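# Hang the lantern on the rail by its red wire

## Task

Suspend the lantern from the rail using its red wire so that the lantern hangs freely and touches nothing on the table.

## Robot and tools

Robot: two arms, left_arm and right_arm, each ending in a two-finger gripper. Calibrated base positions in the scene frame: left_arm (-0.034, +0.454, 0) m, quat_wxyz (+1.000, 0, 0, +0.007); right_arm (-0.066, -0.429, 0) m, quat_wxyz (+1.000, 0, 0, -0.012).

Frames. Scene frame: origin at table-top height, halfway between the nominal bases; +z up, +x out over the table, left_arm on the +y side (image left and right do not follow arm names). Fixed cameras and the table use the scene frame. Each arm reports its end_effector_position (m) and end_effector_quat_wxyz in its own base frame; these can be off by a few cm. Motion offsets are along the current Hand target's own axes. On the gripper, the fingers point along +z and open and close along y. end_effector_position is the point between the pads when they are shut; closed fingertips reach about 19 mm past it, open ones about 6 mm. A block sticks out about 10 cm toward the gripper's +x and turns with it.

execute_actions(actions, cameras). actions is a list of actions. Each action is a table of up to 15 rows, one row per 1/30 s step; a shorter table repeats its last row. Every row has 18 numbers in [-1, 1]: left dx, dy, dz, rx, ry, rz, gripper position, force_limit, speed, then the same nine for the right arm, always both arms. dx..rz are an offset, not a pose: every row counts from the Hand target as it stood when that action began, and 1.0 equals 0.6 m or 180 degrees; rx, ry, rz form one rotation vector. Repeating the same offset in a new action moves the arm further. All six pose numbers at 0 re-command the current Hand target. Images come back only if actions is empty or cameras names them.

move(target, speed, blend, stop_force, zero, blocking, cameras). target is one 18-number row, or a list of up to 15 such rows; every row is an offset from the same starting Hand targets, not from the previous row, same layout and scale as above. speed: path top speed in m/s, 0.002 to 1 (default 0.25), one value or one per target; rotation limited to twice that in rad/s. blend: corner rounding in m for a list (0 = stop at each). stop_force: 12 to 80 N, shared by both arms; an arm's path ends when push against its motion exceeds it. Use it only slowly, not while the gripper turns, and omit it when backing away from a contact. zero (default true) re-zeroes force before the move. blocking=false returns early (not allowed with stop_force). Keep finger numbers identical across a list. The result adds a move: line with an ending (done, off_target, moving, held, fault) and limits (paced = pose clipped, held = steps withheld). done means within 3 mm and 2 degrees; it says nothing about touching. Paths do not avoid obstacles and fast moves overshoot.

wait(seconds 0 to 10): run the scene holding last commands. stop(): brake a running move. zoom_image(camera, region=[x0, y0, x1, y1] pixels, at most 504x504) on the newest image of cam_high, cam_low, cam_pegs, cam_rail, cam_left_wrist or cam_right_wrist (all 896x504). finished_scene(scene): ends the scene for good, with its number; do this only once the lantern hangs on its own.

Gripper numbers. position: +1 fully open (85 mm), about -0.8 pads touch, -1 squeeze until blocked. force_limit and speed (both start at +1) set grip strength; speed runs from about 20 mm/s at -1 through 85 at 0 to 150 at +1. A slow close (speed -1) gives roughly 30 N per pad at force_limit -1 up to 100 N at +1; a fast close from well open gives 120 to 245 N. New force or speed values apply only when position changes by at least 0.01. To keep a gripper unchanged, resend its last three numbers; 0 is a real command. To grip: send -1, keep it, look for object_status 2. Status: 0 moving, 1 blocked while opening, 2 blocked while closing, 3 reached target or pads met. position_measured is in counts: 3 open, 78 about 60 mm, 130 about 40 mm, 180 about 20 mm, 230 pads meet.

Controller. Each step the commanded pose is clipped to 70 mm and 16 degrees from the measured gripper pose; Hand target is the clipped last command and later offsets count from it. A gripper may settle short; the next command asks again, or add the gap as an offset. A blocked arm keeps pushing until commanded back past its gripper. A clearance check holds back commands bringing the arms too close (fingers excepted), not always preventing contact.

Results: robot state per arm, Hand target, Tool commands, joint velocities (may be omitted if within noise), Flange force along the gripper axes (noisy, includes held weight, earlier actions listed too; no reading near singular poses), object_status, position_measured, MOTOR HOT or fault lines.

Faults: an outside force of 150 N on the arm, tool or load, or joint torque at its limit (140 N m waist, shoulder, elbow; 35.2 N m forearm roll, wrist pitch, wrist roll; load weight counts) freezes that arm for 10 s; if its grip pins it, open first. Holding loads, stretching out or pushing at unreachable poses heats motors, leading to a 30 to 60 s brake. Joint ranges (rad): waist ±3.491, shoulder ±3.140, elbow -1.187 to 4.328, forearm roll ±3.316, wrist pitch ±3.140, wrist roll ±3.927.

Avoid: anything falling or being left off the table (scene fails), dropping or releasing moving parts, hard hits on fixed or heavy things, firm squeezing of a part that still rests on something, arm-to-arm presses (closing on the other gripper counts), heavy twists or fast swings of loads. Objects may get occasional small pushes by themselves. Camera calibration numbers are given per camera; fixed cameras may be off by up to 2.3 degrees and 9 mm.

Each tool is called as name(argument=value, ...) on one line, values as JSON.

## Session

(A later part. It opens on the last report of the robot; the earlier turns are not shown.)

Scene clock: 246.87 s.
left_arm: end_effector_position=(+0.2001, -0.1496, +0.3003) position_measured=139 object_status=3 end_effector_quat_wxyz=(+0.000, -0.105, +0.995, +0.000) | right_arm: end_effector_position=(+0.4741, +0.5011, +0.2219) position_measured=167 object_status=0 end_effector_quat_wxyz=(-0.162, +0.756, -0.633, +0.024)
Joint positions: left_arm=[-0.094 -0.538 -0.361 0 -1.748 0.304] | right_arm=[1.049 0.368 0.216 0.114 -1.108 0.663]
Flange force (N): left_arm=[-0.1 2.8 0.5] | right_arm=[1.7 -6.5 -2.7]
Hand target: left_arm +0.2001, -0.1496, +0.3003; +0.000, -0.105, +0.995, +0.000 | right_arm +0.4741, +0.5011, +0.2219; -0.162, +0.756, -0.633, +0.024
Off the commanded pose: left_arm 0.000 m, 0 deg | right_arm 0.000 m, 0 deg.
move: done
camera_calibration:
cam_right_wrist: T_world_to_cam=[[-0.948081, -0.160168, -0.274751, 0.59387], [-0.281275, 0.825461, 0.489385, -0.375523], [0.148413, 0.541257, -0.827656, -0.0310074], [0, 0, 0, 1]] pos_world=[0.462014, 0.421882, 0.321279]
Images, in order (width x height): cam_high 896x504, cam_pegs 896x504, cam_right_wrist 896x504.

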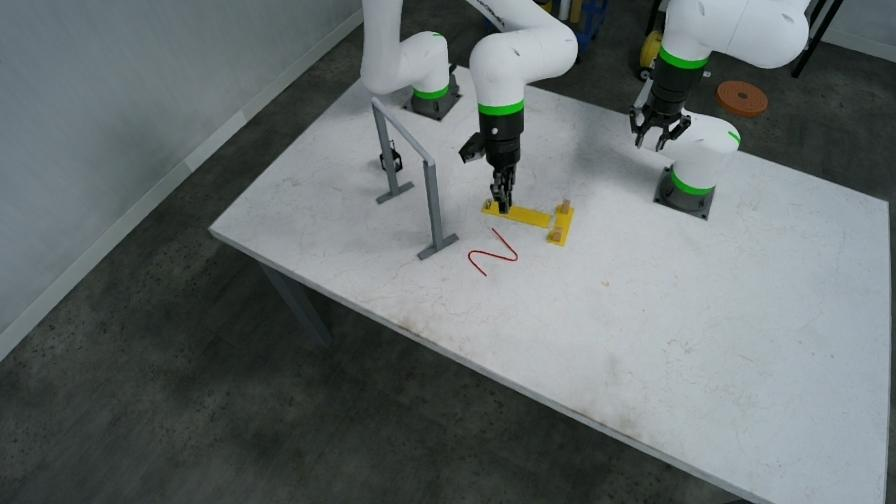

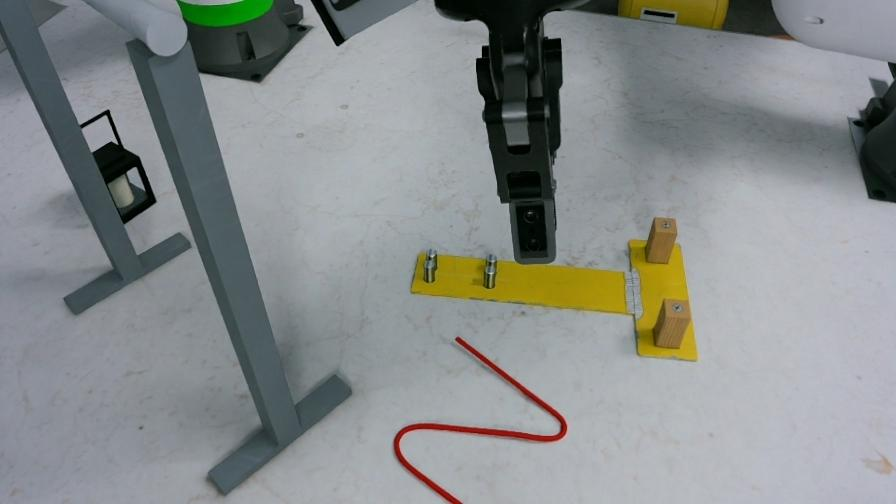

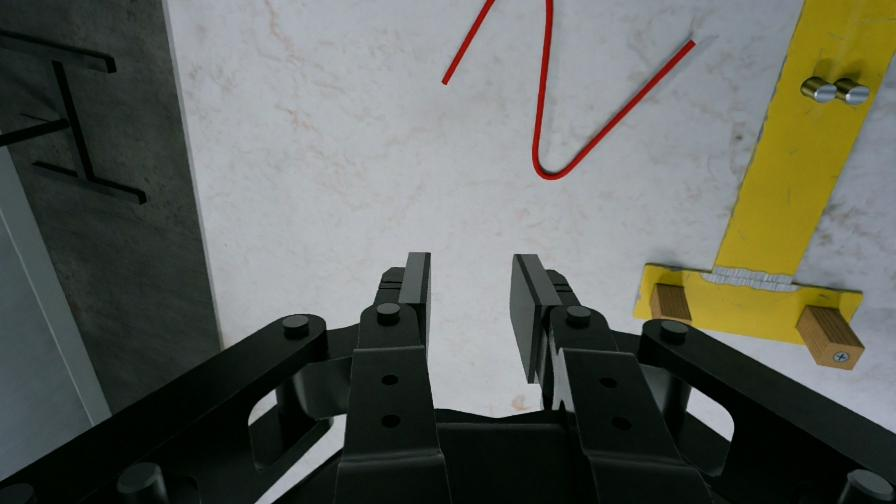

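move(target=[[0,0,0,0,0,0,-0.08,0,0,0.068,0.0985,-0.1783,0.001,0.015,0.08,-0.3,0,-0.5],[0,0,0,0,0,0,-0.08,0,0,0.2342,0.3353,-0.2772,0.0043,0.064,0.343,-0.3,0,-0.5],[-0.2528,-0.412,0.0833,0,0,-0.35,-0.08,0,0,0.5802,0.3793,-0.2812,0.0087,0.128,0.686,-0.3,0,-0.5],[-0.3272,-0.5198,0.2333,0,0,-0.538,-0.08,0,0,0.6358,0.3,-0.1627,0.0087,0.128,0.686,-0.3,0,-0.5]], speed=0.3, blend=[0.04,0.04,0.03,0], cameras=["all"])

Scene clock: 294.73 s.
left_arm: end_effector_position=(+0.4570, -0.4139, +0.1603) position_measured=139 object_status=3 end_effector_quat_wxyz=(+0.000, +0.813, -0.582, +0.000) | right_arm: end_effector_position=(+0.3543, +0.0857, +0.1998) position_measured=167 object_status=3 end_effector_quat_wxyz=(+0.000, +0.214, +0.977, +0.001)
Joint positions: left_arm=[-0.523 0.455 0.267 0.001 -1.382 2.423] | right_arm=[0.601 -0.205 -0.378 -0.001 -1.396 -1.032]
Flange force (N): left_arm=[-0.6 -0.6 0.6] | right_arm=[-7.7 -4.4 -3.2]
Hand target: left_arm +0.4569, -0.4138, +0.1603; +0.000, +0.813, -0.582, +0.000 | right_arm +0.3543, +0.0857, +0.1998; +0.000, +0.214, +0.977, +0.001
Off the commanded pose: left_arm 0.000 m, 0 deg | right_arm 0.000 m, 0 deg.
move: done
camera_calibration:
cam_left_wrist: T_world_to_cam=[[-0.941334, -0.337157, 0.0147017, 0.294183], [-0.314679, 0.892649, 0.322731, 0.483741], [-0.121934, 0.299171, -0.946377, 0.463236], [0, 0, 0, 1]] pos_world=[0.485632, -0.471212, 0.277953]
cam_right_wrist: T_world_to_cam=[[0.404285, 0.914617, 0.00546494, -0.219472], [0.855009, -0.380045, 0.352881, -0.327444], [0.324828, -0.137992, -0.935652, 0.210633], [0, 0, 0, 1]] pos_world=[0.300277, 0.105355, 0.313827]

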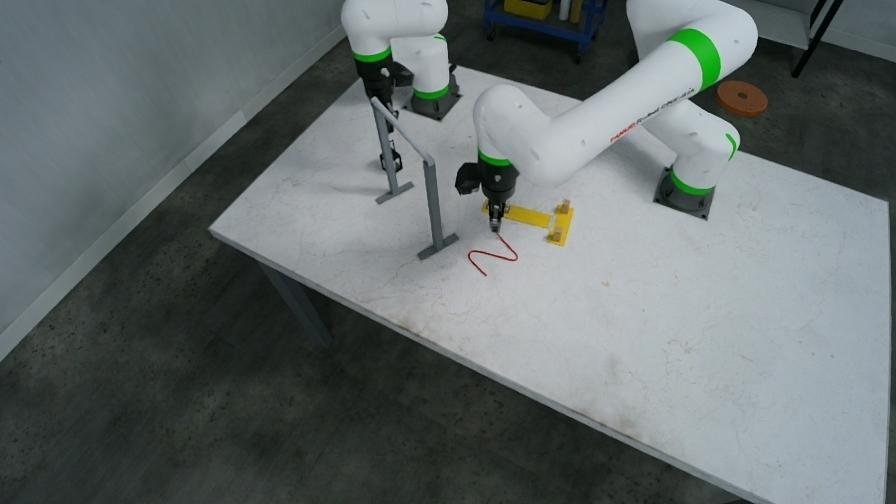

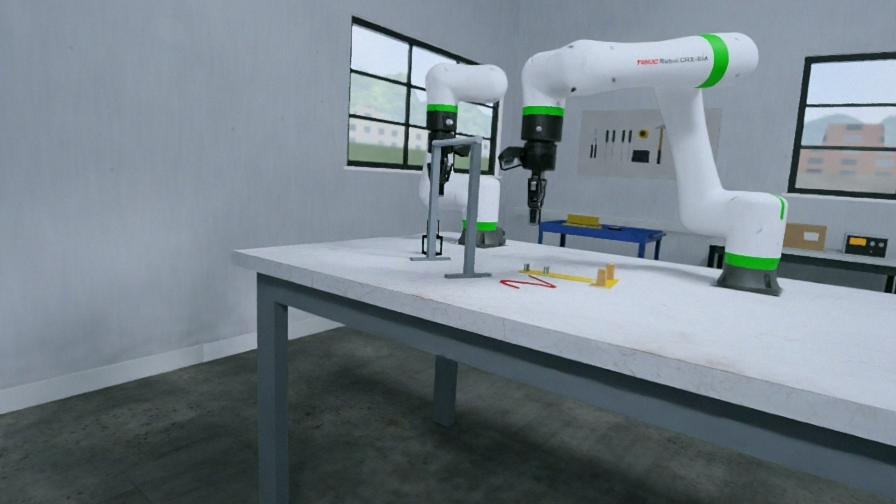

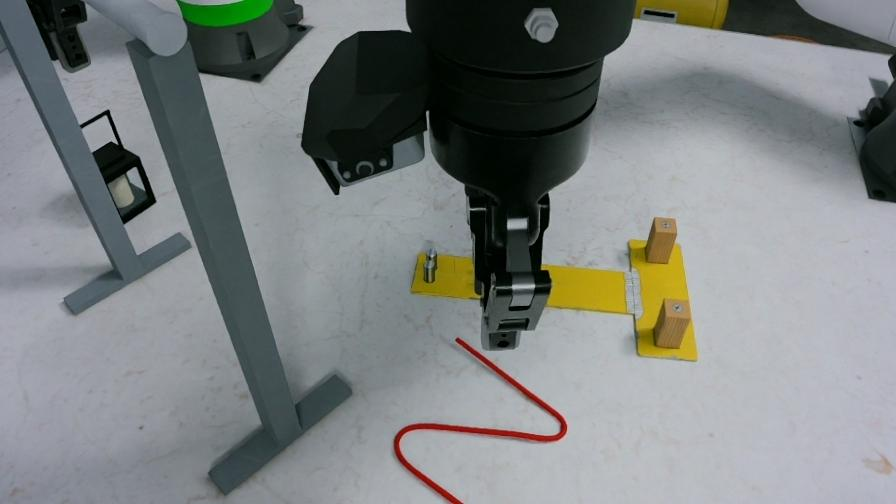

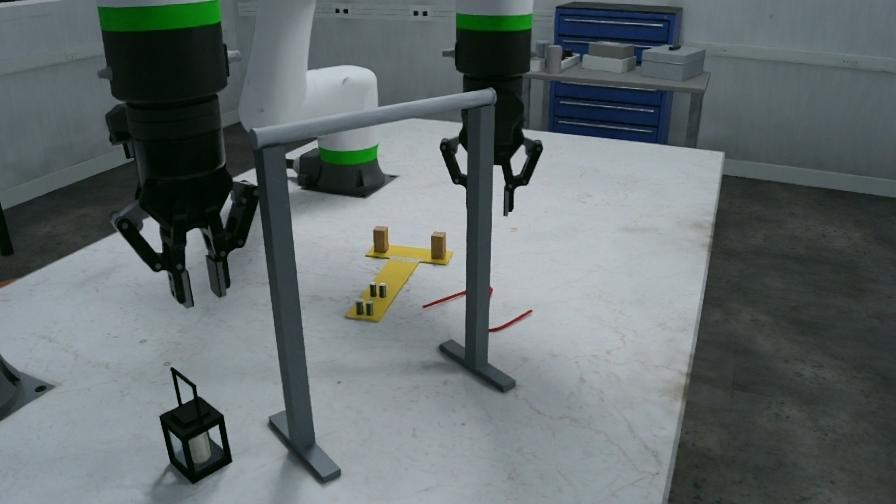

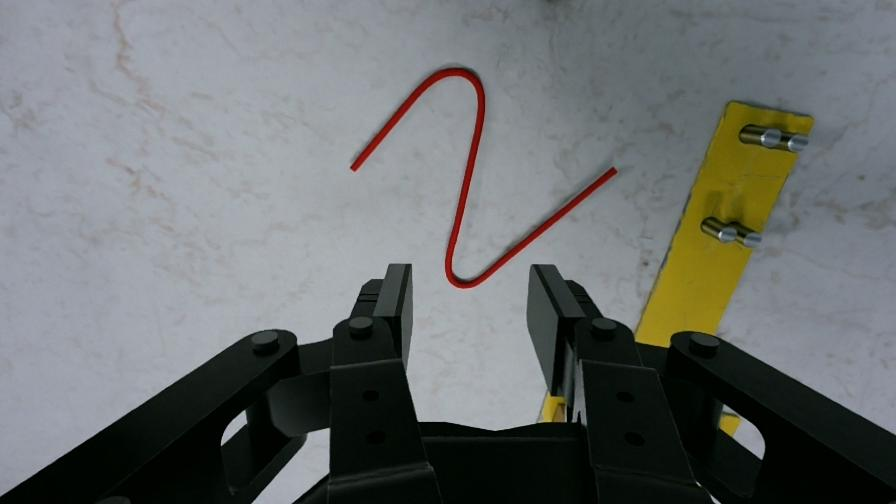

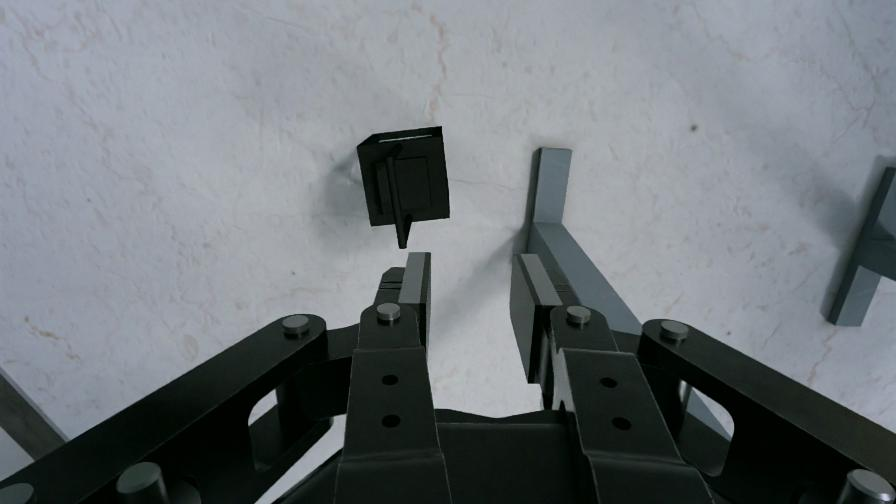

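move(target=[0.0083,-0.0092,0.1167,0,0,0.042,-0.08,0,0,0.0093,-0.0452,0.09,0,0,-0.0156,-0.3,0,-0.5], speed=0.12, cameras=["cam_left_wrist","cam_right_wrist"])

Scene clock: 312.27 s.
left_arm: end_effector_position=(+0.4637, -0.4168, +0.0902) position_measured=139 object_status=3 end_effector_quat_wxyz=(+0.000, +0.773, -0.634, +0.000) | right_arm: end_effector_position=(+0.3379, +0.0635, +0.1457) position_measured=167 object_status=3 end_effector_quat_wxyz=(+0.000, +0.190, +0.982, +0.001)
Joint positions: left_arm=[-0.522 0.518 0.189 0.001 -1.243 2.289] | right_arm=[0.572 -0.229 -0.526 -0.001 -1.272 -0.955]
Flange force (N): left_arm=[0.6 -1.6 0.9] | right_arm=[-7.3 -5.2 -3.3]
Hand target: left_arm +0.4637, -0.4168, +0.0903; +0.000, +0.773, -0.634, +0.000 | right_arm +0.3379, +0.0634, +0.1457; +0.000, +0.190, +0.982, +0.001
Off the commanded pose: left_arm 0.000 m, 0 deg | right_arm 0.000 m, 0 deg.
move: done
camera_calibration:
cam_left_wrist: T_world_to_cam=[[-0.977496, -0.210428, 0.0148722, 0.370144], [-0.194476, 0.926222, 0.322943, 0.469304], [-0.0817311, 0.312783, -0.946302, 0.385623], [0, 0, 0, 1]] pos_world=[0.4846, -0.477407, 0.207852]
cam_right_wrist: T_world_to_cam=[[0.359036, 0.933307, 0.00554863, -0.178132], [0.872541, -0.337758, 0.352974, -0.311411], [0.331308, -0.121889, -0.935617, 0.159167], [0, 0, 0, 1]] pos_world=[0.282942, 0.0804712, 0.259828]
Images, in order (width x height): cam_left_wrist 896x504, cam_right_wrist 896x504.

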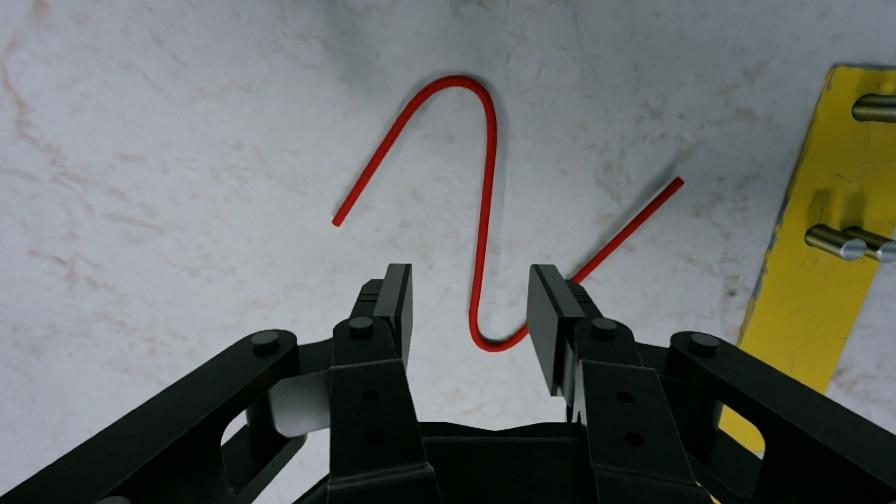

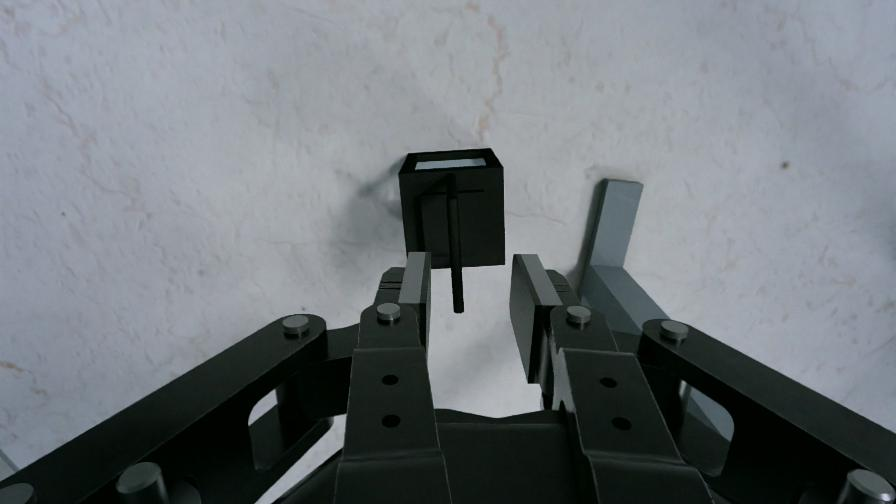

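move(target=[0.0078,0.0098,0.0937,0,0,0.006,-0.08,0,0,0.0058,-0.0075,0.012,0,0,-0.022,-0.3,0,-0.5], speed=0.1, cameras=["cam_left_wrist","cam_right_wrist"])

Scene clock: 325.53 s.
left_arm: end_effector_position=(+0.4588, -0.4225, +0.0340) position_measured=139 object_status=3 end_effector_quat_wxyz=(+0.000, +0.767, -0.641, +0.000) | right_arm: end_effector_position=(+0.3330, +0.0606, +0.1385) position_measured=167 object_status=3 end_effector_quat_wxyz=(+0.000, +0.156, +0.988, +0.001)
Joint positions: left_arm=[-0.534 0.57 0.129 0.001 -1.129 2.283] | right_arm=[0.573 -0.238 -0.551 -0.001 -1.257 -0.886]
Flange force (N): left_arm=[0.1 -1.2 0.8] | right_arm=[-7.3 -5.8 -3.5]
Hand target: left_arm +0.4588, -0.4225, +0.0340; +0.000, +0.767, -0.641, +0.000 | right_arm +0.3330, +0.0606, +0.1385; +0.000, +0.156, +0.988, +0.001
Off the commanded pose: left_arm 0.000 m, 0 deg | right_arm 0.000 m, 0 deg.
move: done
camera_calibration:
cam_left_wrist: T_world_to_cam=[[-0.981292, -0.19195, 0.0148742, 0.374546], [-0.176965, 0.929715, 0.322975, 0.485244], [-0.0758238, 0.314301, -0.946291, 0.331764], [0, 0, 0, 1]] pos_world=[0.478566, -0.483518, 0.151652]
cam_right_wrist: T_world_to_cam=[[0.293633, 0.955903, 0.00541673, -0.153226], [0.893779, -0.276551, 0.353098, -0.316409], [0.339025, -0.0988398, -0.935571, 0.149721], [0, 0, 0, 1]] pos_world=[0.277033, 0.0737644, 0.252628]
Images, in order (width x height): cam_left_wrist 896x504, cam_right_wrist 896x504.

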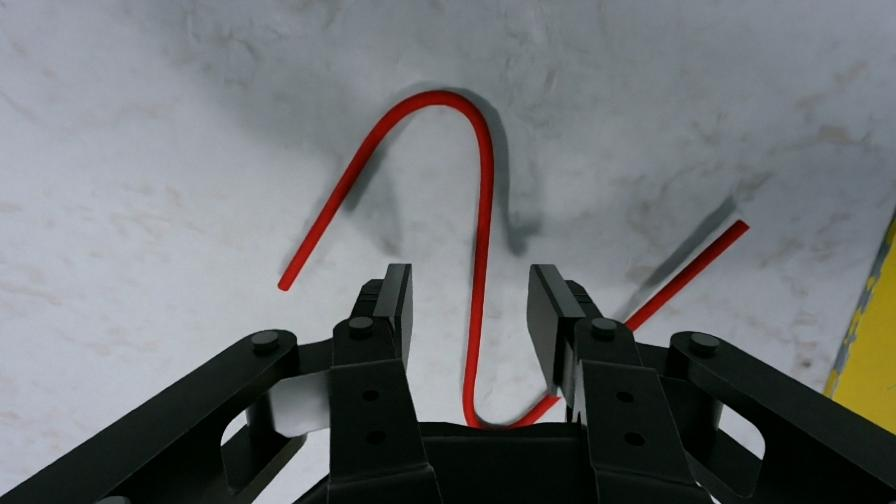

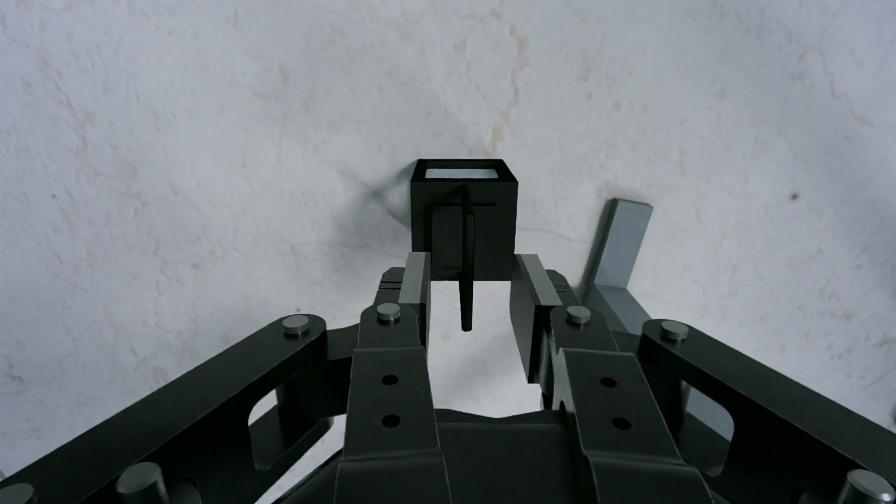

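move(target=[0,0,0.0167,0,0,0.01,-0.08,0,0,0,0,0.0325,0,0,0,-0.3,0,-0.5], speed=0.05)

move(target=[0,0,0.0117,0,0,0,-0.08,0,0,0,0,0,0,0,0,-0.3,0,-0.5], speed=0.008, stop_force=12, cameras=["cam_left_wrist","cam_right_wrist","cam_rail"])

Scene clock: 333.13 s.
left_arm: end_effector_position=(+0.4588, -0.4225, +0.0240) position_measured=139 object_status=3 end_effector_quat_wxyz=(+0.000, +0.757, -0.653, +0.000) | right_arm: end_effector_position=(+0.3330, +0.0606, +0.1190) position_measured=167 object_status=3 end_effector_quat_wxyz=(+0.000, +0.156, +0.988, +0.001)
Joint positions: left_arm=[-0.534 0.581 0.12 0.001 -1.11 2.251] | right_arm=[0.573 -0.22 -0.585 -0.001 -1.204 -0.886]
Flange force (N): left_arm=[0.1 -1.7 1.2] | right_arm=[-7.7 -5.9 -3.2]
Hand target: left_arm +0.4588, -0.4225, +0.0240; +0.000, +0.757, -0.653, +0.000 | right_arm +0.3330, +0.0606, +0.1190; +0.000, +0.156, +0.988, +0.001
Off the commanded pose: left_arm 0.000 m, 0 deg | right_arm 0.000 m, 0 deg.
move: done

Scene clock: 334.57 s.
left_arm: end_effector_position=(+0.4588, -0.4226, +0.0172) position_measured=139 object_status=3 end_effector_quat_wxyz=(+0.000, +0.757, -0.653, +0.000) | right_arm: end_effector_position=(+0.3330, +0.0606, +0.1190) position_measured=167 object_status=3 end_effector_quat_wxyz=(+0.000, +0.156, +0.988, +0.001)
Joint positions: left_arm=[-0.534 0.588 0.114 0.001 -1.096 2.251] | right_arm=[0.573 -0.22 -0.585 -0.001 -1.204 -0.886]
Flange force (N): left_arm=[-3.2 -0.6 -20.6] | right_arm=[-7.4 -5.7 -3.1]
Hand target: left_arm +0.4588, -0.4226, +0.0172; +0.000, +0.757, -0.653, +0.000 | right_arm +0.3330, +0.0606, +0.1190; +0.000, +0.156, +0.988, +0.001
Off the commanded pose: left_arm 0.000 m, 0 deg | right_arm 0.000 m, 0 deg.
move: contact (left_arm)
camera_calibration:
cam_left_wrist: T_world_to_cam=[[-0.986831, -0.161079, 0.0147447, 0.390359], [-0.147775, 0.934869, 0.322773, 0.479506], [-0.0657763, 0.316344, -0.946362, 0.312122], [0, 0, 0, 1]] pos_world=[0.476608, -0.484135, 0.134853]
cam_right_wrist: T_world_to_cam=[[0.293719, 0.955876, 0.0054507, -0.15315], [0.893751, -0.276643, 0.353097, -0.309509], [0.339025, -0.0988396, -0.935571, 0.131478], [0, 0, 0, 1]] pos_world=[0.277033, 0.0737641, 0.233128]
Images, in order (width x height): cam_rail 896x504, cam_left_wrist 896x504, cam_right_wrist 896x504.

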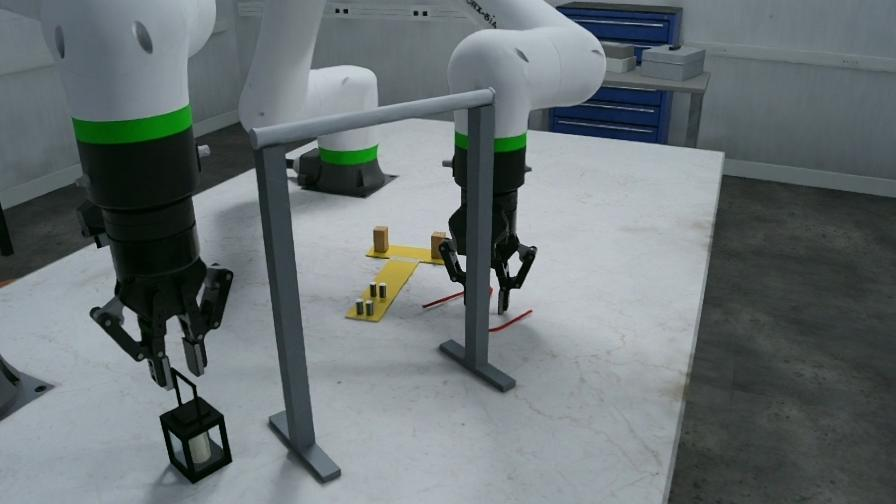

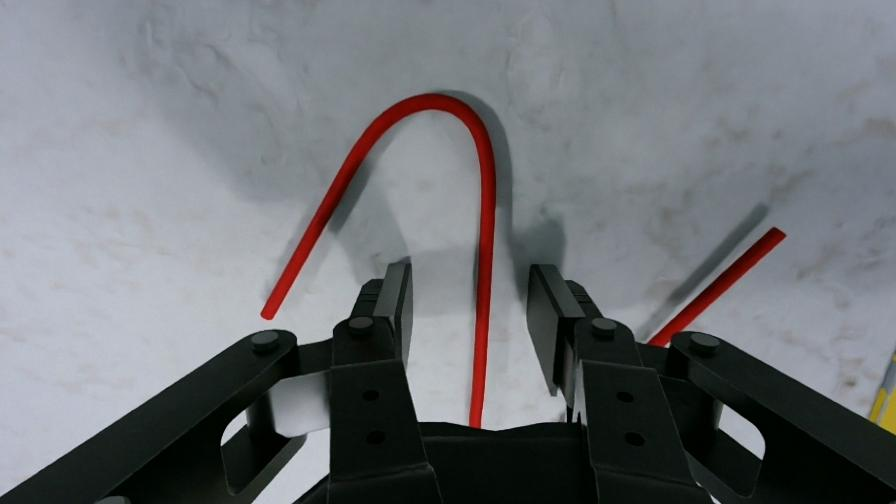

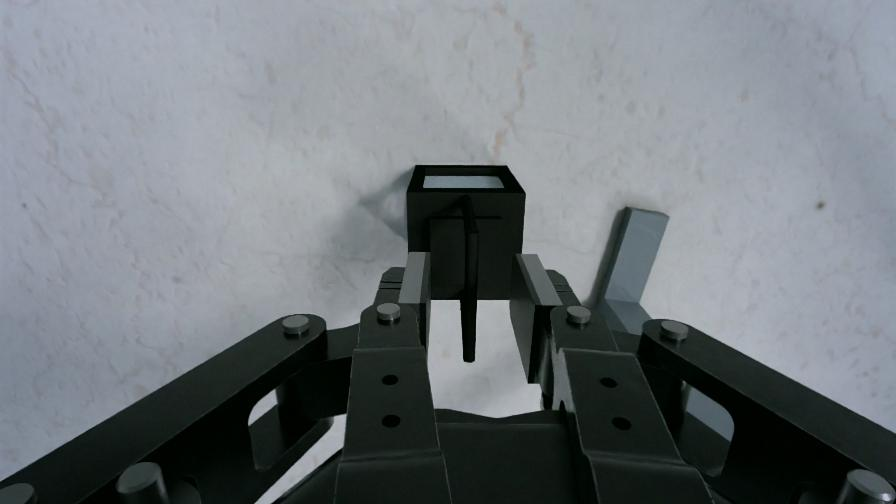

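move(target=[[0,0,-0.0038,0,0,0,-0.08,0,0,0,0,0,0,0,0,-0.3,0,-0.5],[0,0,-0.0038,0,0,0,-1,0,-1,0,0,0,0,0,0,-1,-1,-1]], speed=0.03, cameras=["cam_left_wrist","cam_right_wrist"])

Scene clock: 340.67 s.
left_arm: end_effector_position=(+0.4588, -0.4226, +0.0195) position_measured=226 object_status=0 end_effector_quat_wxyz=(+0.000, +0.757, -0.653, +0.000) | right_arm: end_effector_position=(+0.3330, +0.0606, +0.1190) position_measured=224 object_status=2 end_effector_quat_wxyz=(+0.000, +0.156, +0.988, +0.001)
Joint positions: left_arm=[-0.534 0.586 0.116 0.001 -1.101 2.251] | right_arm=[0.573 -0.22 -0.585 -0.001 -1.204 -0.886]
Flange force (N): left_arm=[0.3 -1.6 1.1] | right_arm=[-6.9 -5.7 -2.1]
Hand target: left_arm +0.4589, -0.4226, +0.0195; +0.000, +0.757, -0.653, +0.000 | right_arm +0.3330, +0.0606, +0.1190; +0.000, +0.156, +0.988, +0.001
Off the commanded pose: left_arm 0.000 m, 0 deg | right_arm 0.000 m, 0 deg.
move: done
camera_calibration:
cam_left_wrist: T_world_to_cam=[[-0.986831, -0.161079, 0.0147447, 0.390326], [-0.147775, 0.934869, 0.322773, 0.478764], [-0.0657763, 0.316344, -0.946362, 0.314299], [0, 0, 0, 1]] pos_world=[0.476608, -0.484135, 0.137153]
cam_right_wrist: T_world_to_cam=[[0.293633, 0.955903, 0.00541673, -0.15312], [0.893779, -0.276551, 0.353098, -0.309523], [0.339025, -0.0988398, -0.935571, 0.131478], [0, 0, 0, 1]] pos_world=[0.277033, 0.0737644, 0.233128]
Images, in order (width x height): cam_left_wrist 896x504, cam_right_wrist 896x504.

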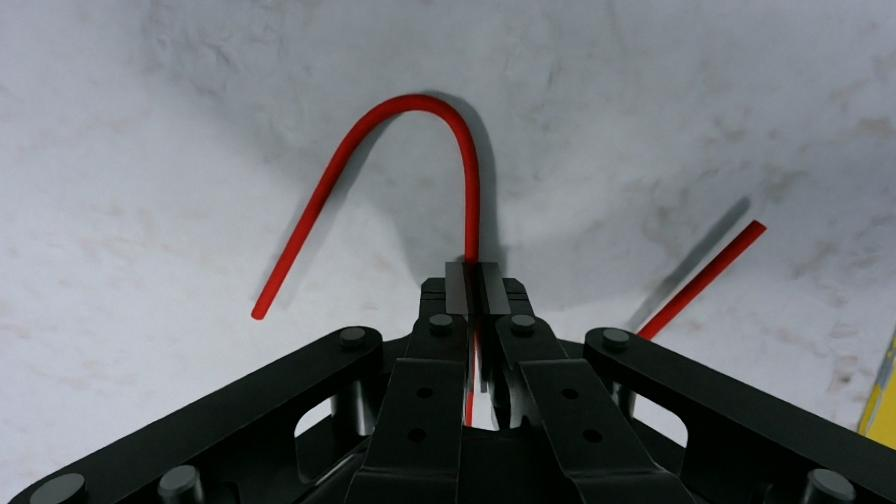

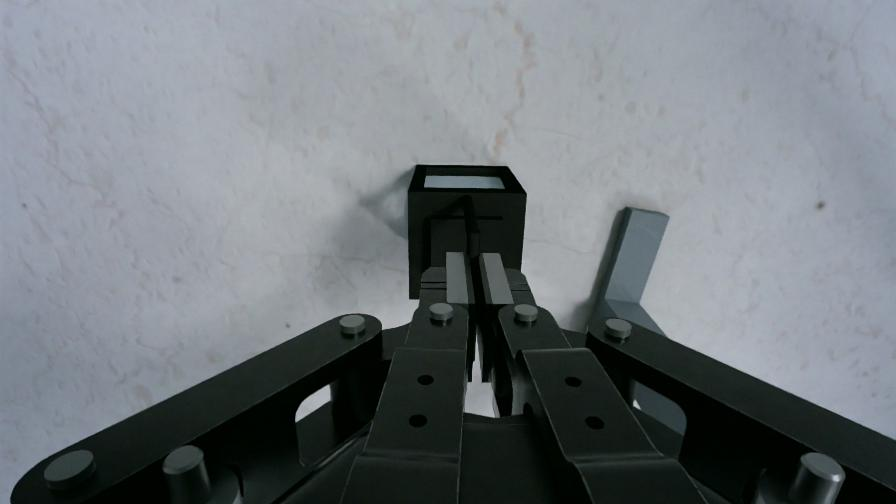

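move(target=[[0,0,-0.1,0,0,0,-1,0,-1,0,0,-0.1,0,0,0,-1,-1,-1],[0,0,-0.2667,0,0,0,-1,0,-1,0.02,-0.01,-0.2283,0,0,0,-1,-1,-1],[-0.3,-0.06,-0.45,0,0,0,-1,0,-1,0.0785,-0.044,-0.2283,0,0,-0.05,-1,-1,-1],[-0.5572,-0.1227,-0.55,0,0,0,-1,0,-1,0.238,0.395,-0.2283,0,0,-0.3,-1,-1,-1],[-0.5572,-0.1227,-0.55,0,0,0,-1,0,-1,0.0432,0.7907,-0.135,0,0,-0.608,-1,-1,-1]], speed=[0.08,0.15,0.2,0.25,0.25], blend=[0.02,0.02,0.03,0.04,0], cameras=["all"])

Scene clock: 363.33 s.
left_arm: end_effector_position=(+0.4829, -0.0809, +0.3494) position_measured=226 object_status=2 end_effector_quat_wxyz=(+0.000, +0.757, -0.653, +0.000) | right_arm: end_effector_position=(+0.4545, +0.5198, +0.2008) position_measured=224 object_status=2 end_effector_quat_wxyz=(-0.001, +0.716, -0.698, +0.000)
Joint positions: left_arm=[0.103 0.117 0.279 0 -1.734 1.615] | right_arm=[1.042 0.649 0.652 0 -1.573 0.555]
Flange force (N): left_arm=[-1.0 -0.7 0.5] | right_arm=[1.1 -4.4 -0.9]
Hand target: left_arm +0.4829, -0.0809, +0.3494; +0.000, +0.757, -0.653, +0.000 | right_arm +0.4545, +0.5198, +0.2008; -0.001, +0.716, -0.698, +0.000
Off the commanded pose: left_arm 0.000 m, 0 deg | right_arm 0.000 m, 0 deg.
move: done
camera_calibration:
cam_left_wrist: T_world_to_cam=[[-0.986831, -0.161079, 0.0147447, 0.46427], [-0.147775, 0.934869, 0.322773, 0.0565234], [-0.0657763, 0.316344, -0.946362, 0.519931], [0, 0, 0, 1]] pos_world=[0.500708, -0.142535, 0.466953]
cam_right_wrist: T_world_to_cam=[[-0.999145, -0.0412046, 0.00328379, 0.478169], [-0.0373677, 0.934351, 0.354391, -0.526447], [-0.0176707, 0.353965, -0.935092, 0.138837], [0, 0, 0, 1]] pos_world=[0.460542, 0.462445, 0.314823]

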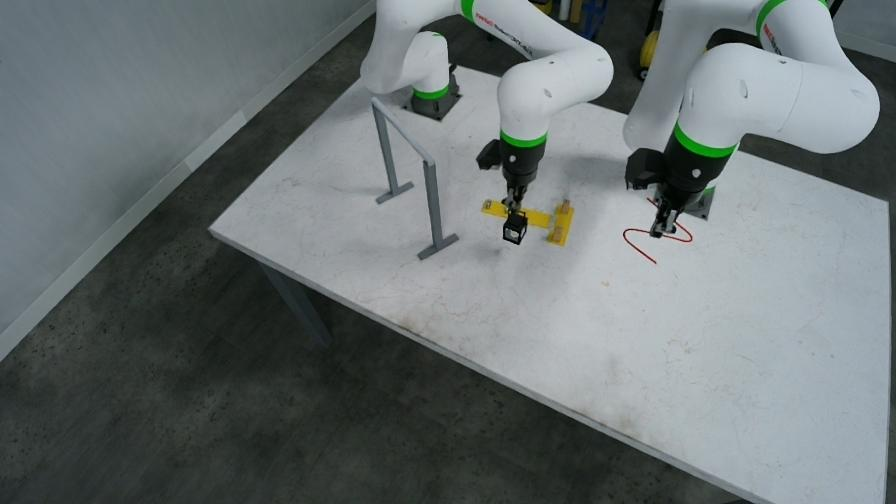

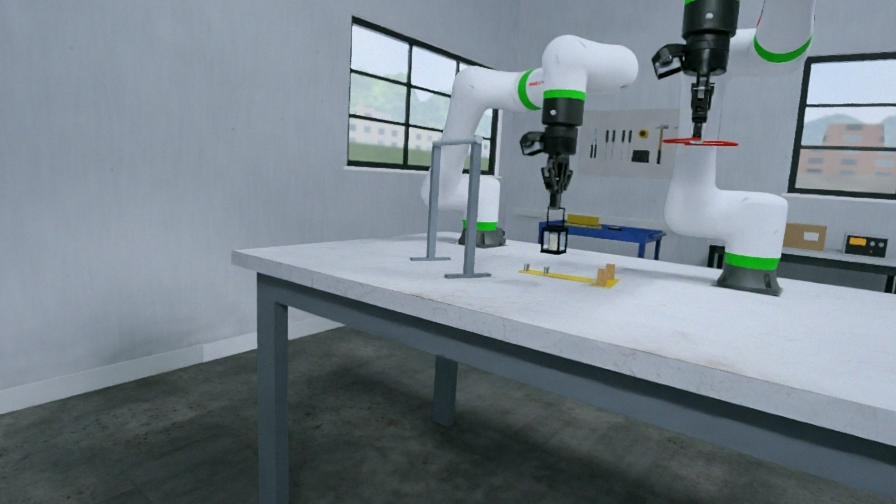

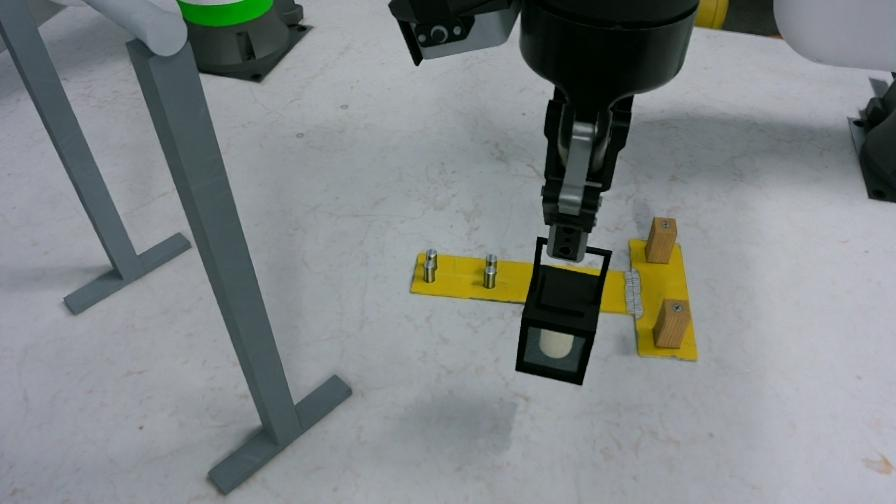

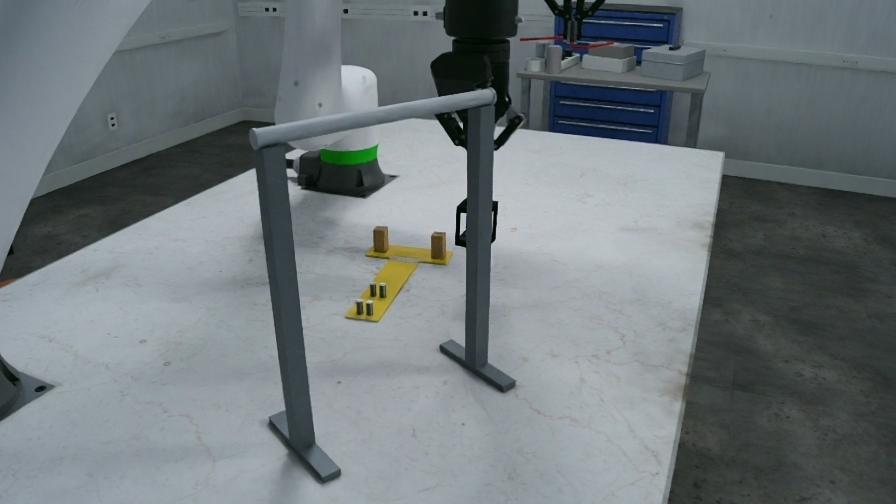

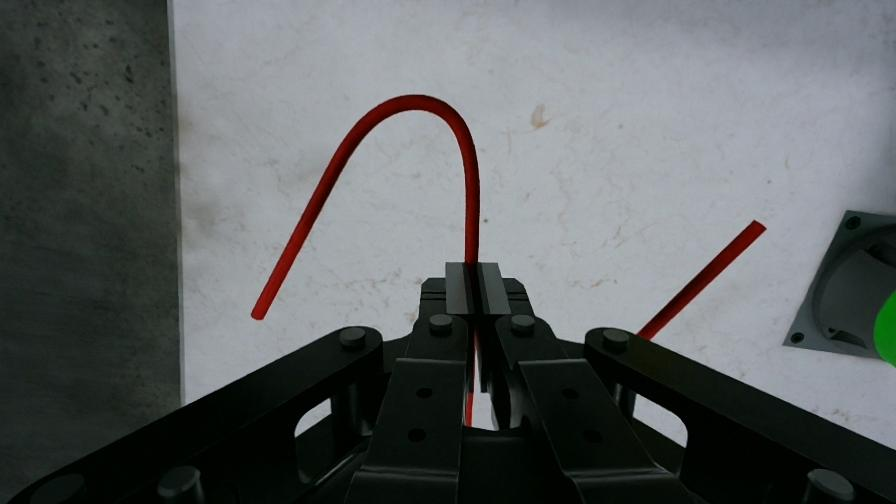

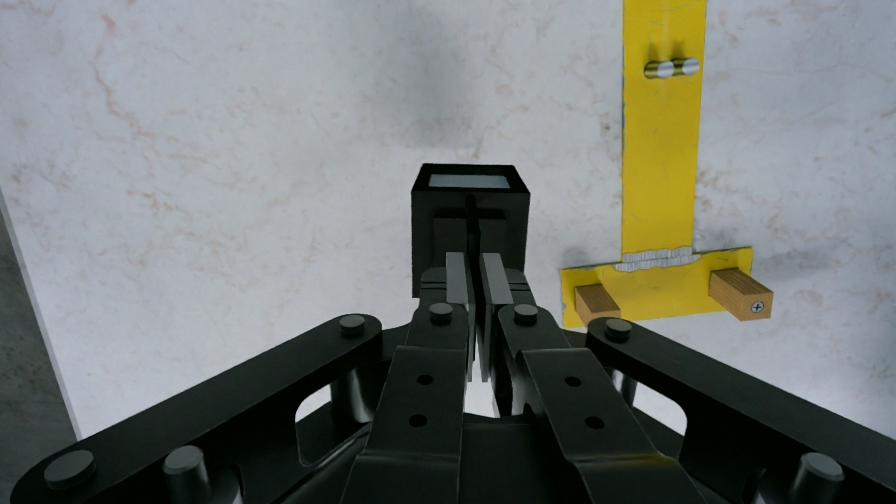

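move(target=[0,0,0,0,0,0,-1,0,-1,0,0,0.12,0,0,0,-1,-1,-1], speed=0.12)

move(target=[0,0,0,0,0,0,-1,0,-1,0,0,0.0175,0,0,0,-1,-1,-1], speed=0.012, stop_force=12, cameras=["cam_pegs","cam_low"])

Scene clock: 367.67 s.
left_arm: end_effector_position=(+0.4829, -0.0809, +0.3494) position_measured=226 object_status=2 end_effector_quat_wxyz=(+0.000, +0.757, -0.653, +0.000) | right_arm: end_effector_position=(+0.4546, +0.5199, +0.1286) position_measured=224 object_status=2 end_effector_quat_wxyz=(-0.001, +0.716, -0.698, +0.000)
Joint positions: left_arm=[0.103 0.117 0.279 0 -1.734 1.615] | right_arm=[1.041 0.665 0.51 0 -1.414 0.555]
Flange force (N): left_arm=[-0.9 -1.2 0.2] | right_arm=[1.1 -5.0 -1.1]
Hand target: left_arm +0.4829, -0.0809, +0.3494; +0.000, +0.757, -0.653, +0.000 | right_arm +0.4546, +0.5199, +0.1288; -0.001, +0.716, -0.698, +0.000
Off the commanded pose: left_arm 0.000 m, 0 deg | right_arm 0.000 m, 0 deg.
move: done

Scene clock: 369.00 s.
left_arm: end_effector_position=(+0.4829, -0.0809, +0.3494) position_measured=226 object_status=2 end_effector_quat_wxyz=(+0.000, +0.757, -0.653, +0.000) | right_arm: end_effector_position=(+0.4547, +0.5199, +0.1200) position_measured=224 object_status=2 end_effector_quat_wxyz=(-0.001, +0.716, -0.698, +0.000)
Joint positions: left_arm=[0.103 0.117 0.279 0 -1.734 1.615] | right_arm=[1.042 0.669 0.495 0 -1.395 0.555]
Flange force (N): left_arm=[-1.2 -1.1 0.4] | right_arm=[3.4 -0.8 -22.7]
Hand target: left_arm +0.4829, -0.0809, +0.3494; +0.000, +0.757, -0.653, +0.000 | right_arm +0.4547, +0.5199, +0.1200; -0.001, +0.716, -0.698, +0.000 (not the last commanded pose)
Off the commanded pose: left_arm 0.000 m, 0 deg | right_arm 0.002 m, 0 deg.
move: contact (right_arm)
Images, in order (width x height): cam_low 896x504, cam_pegs 896x504.

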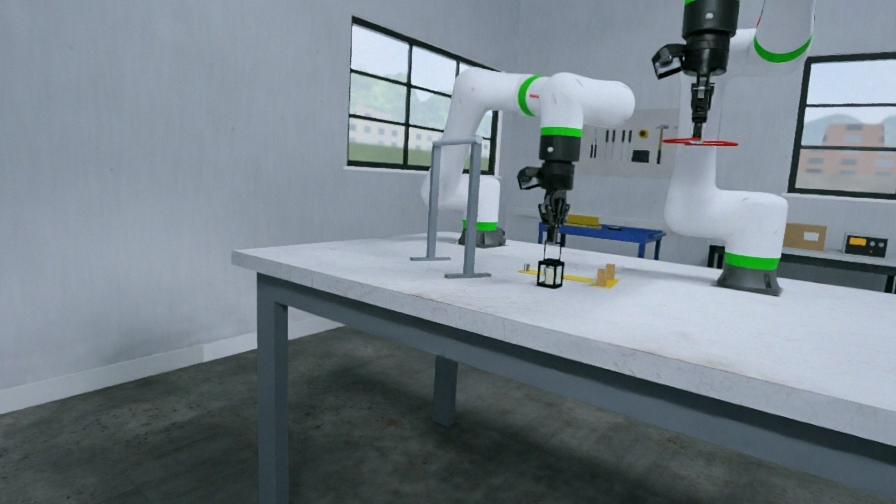

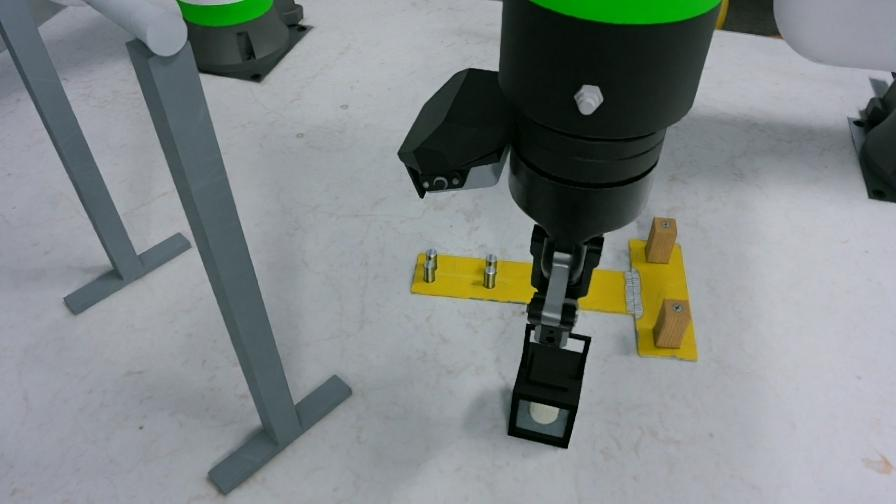

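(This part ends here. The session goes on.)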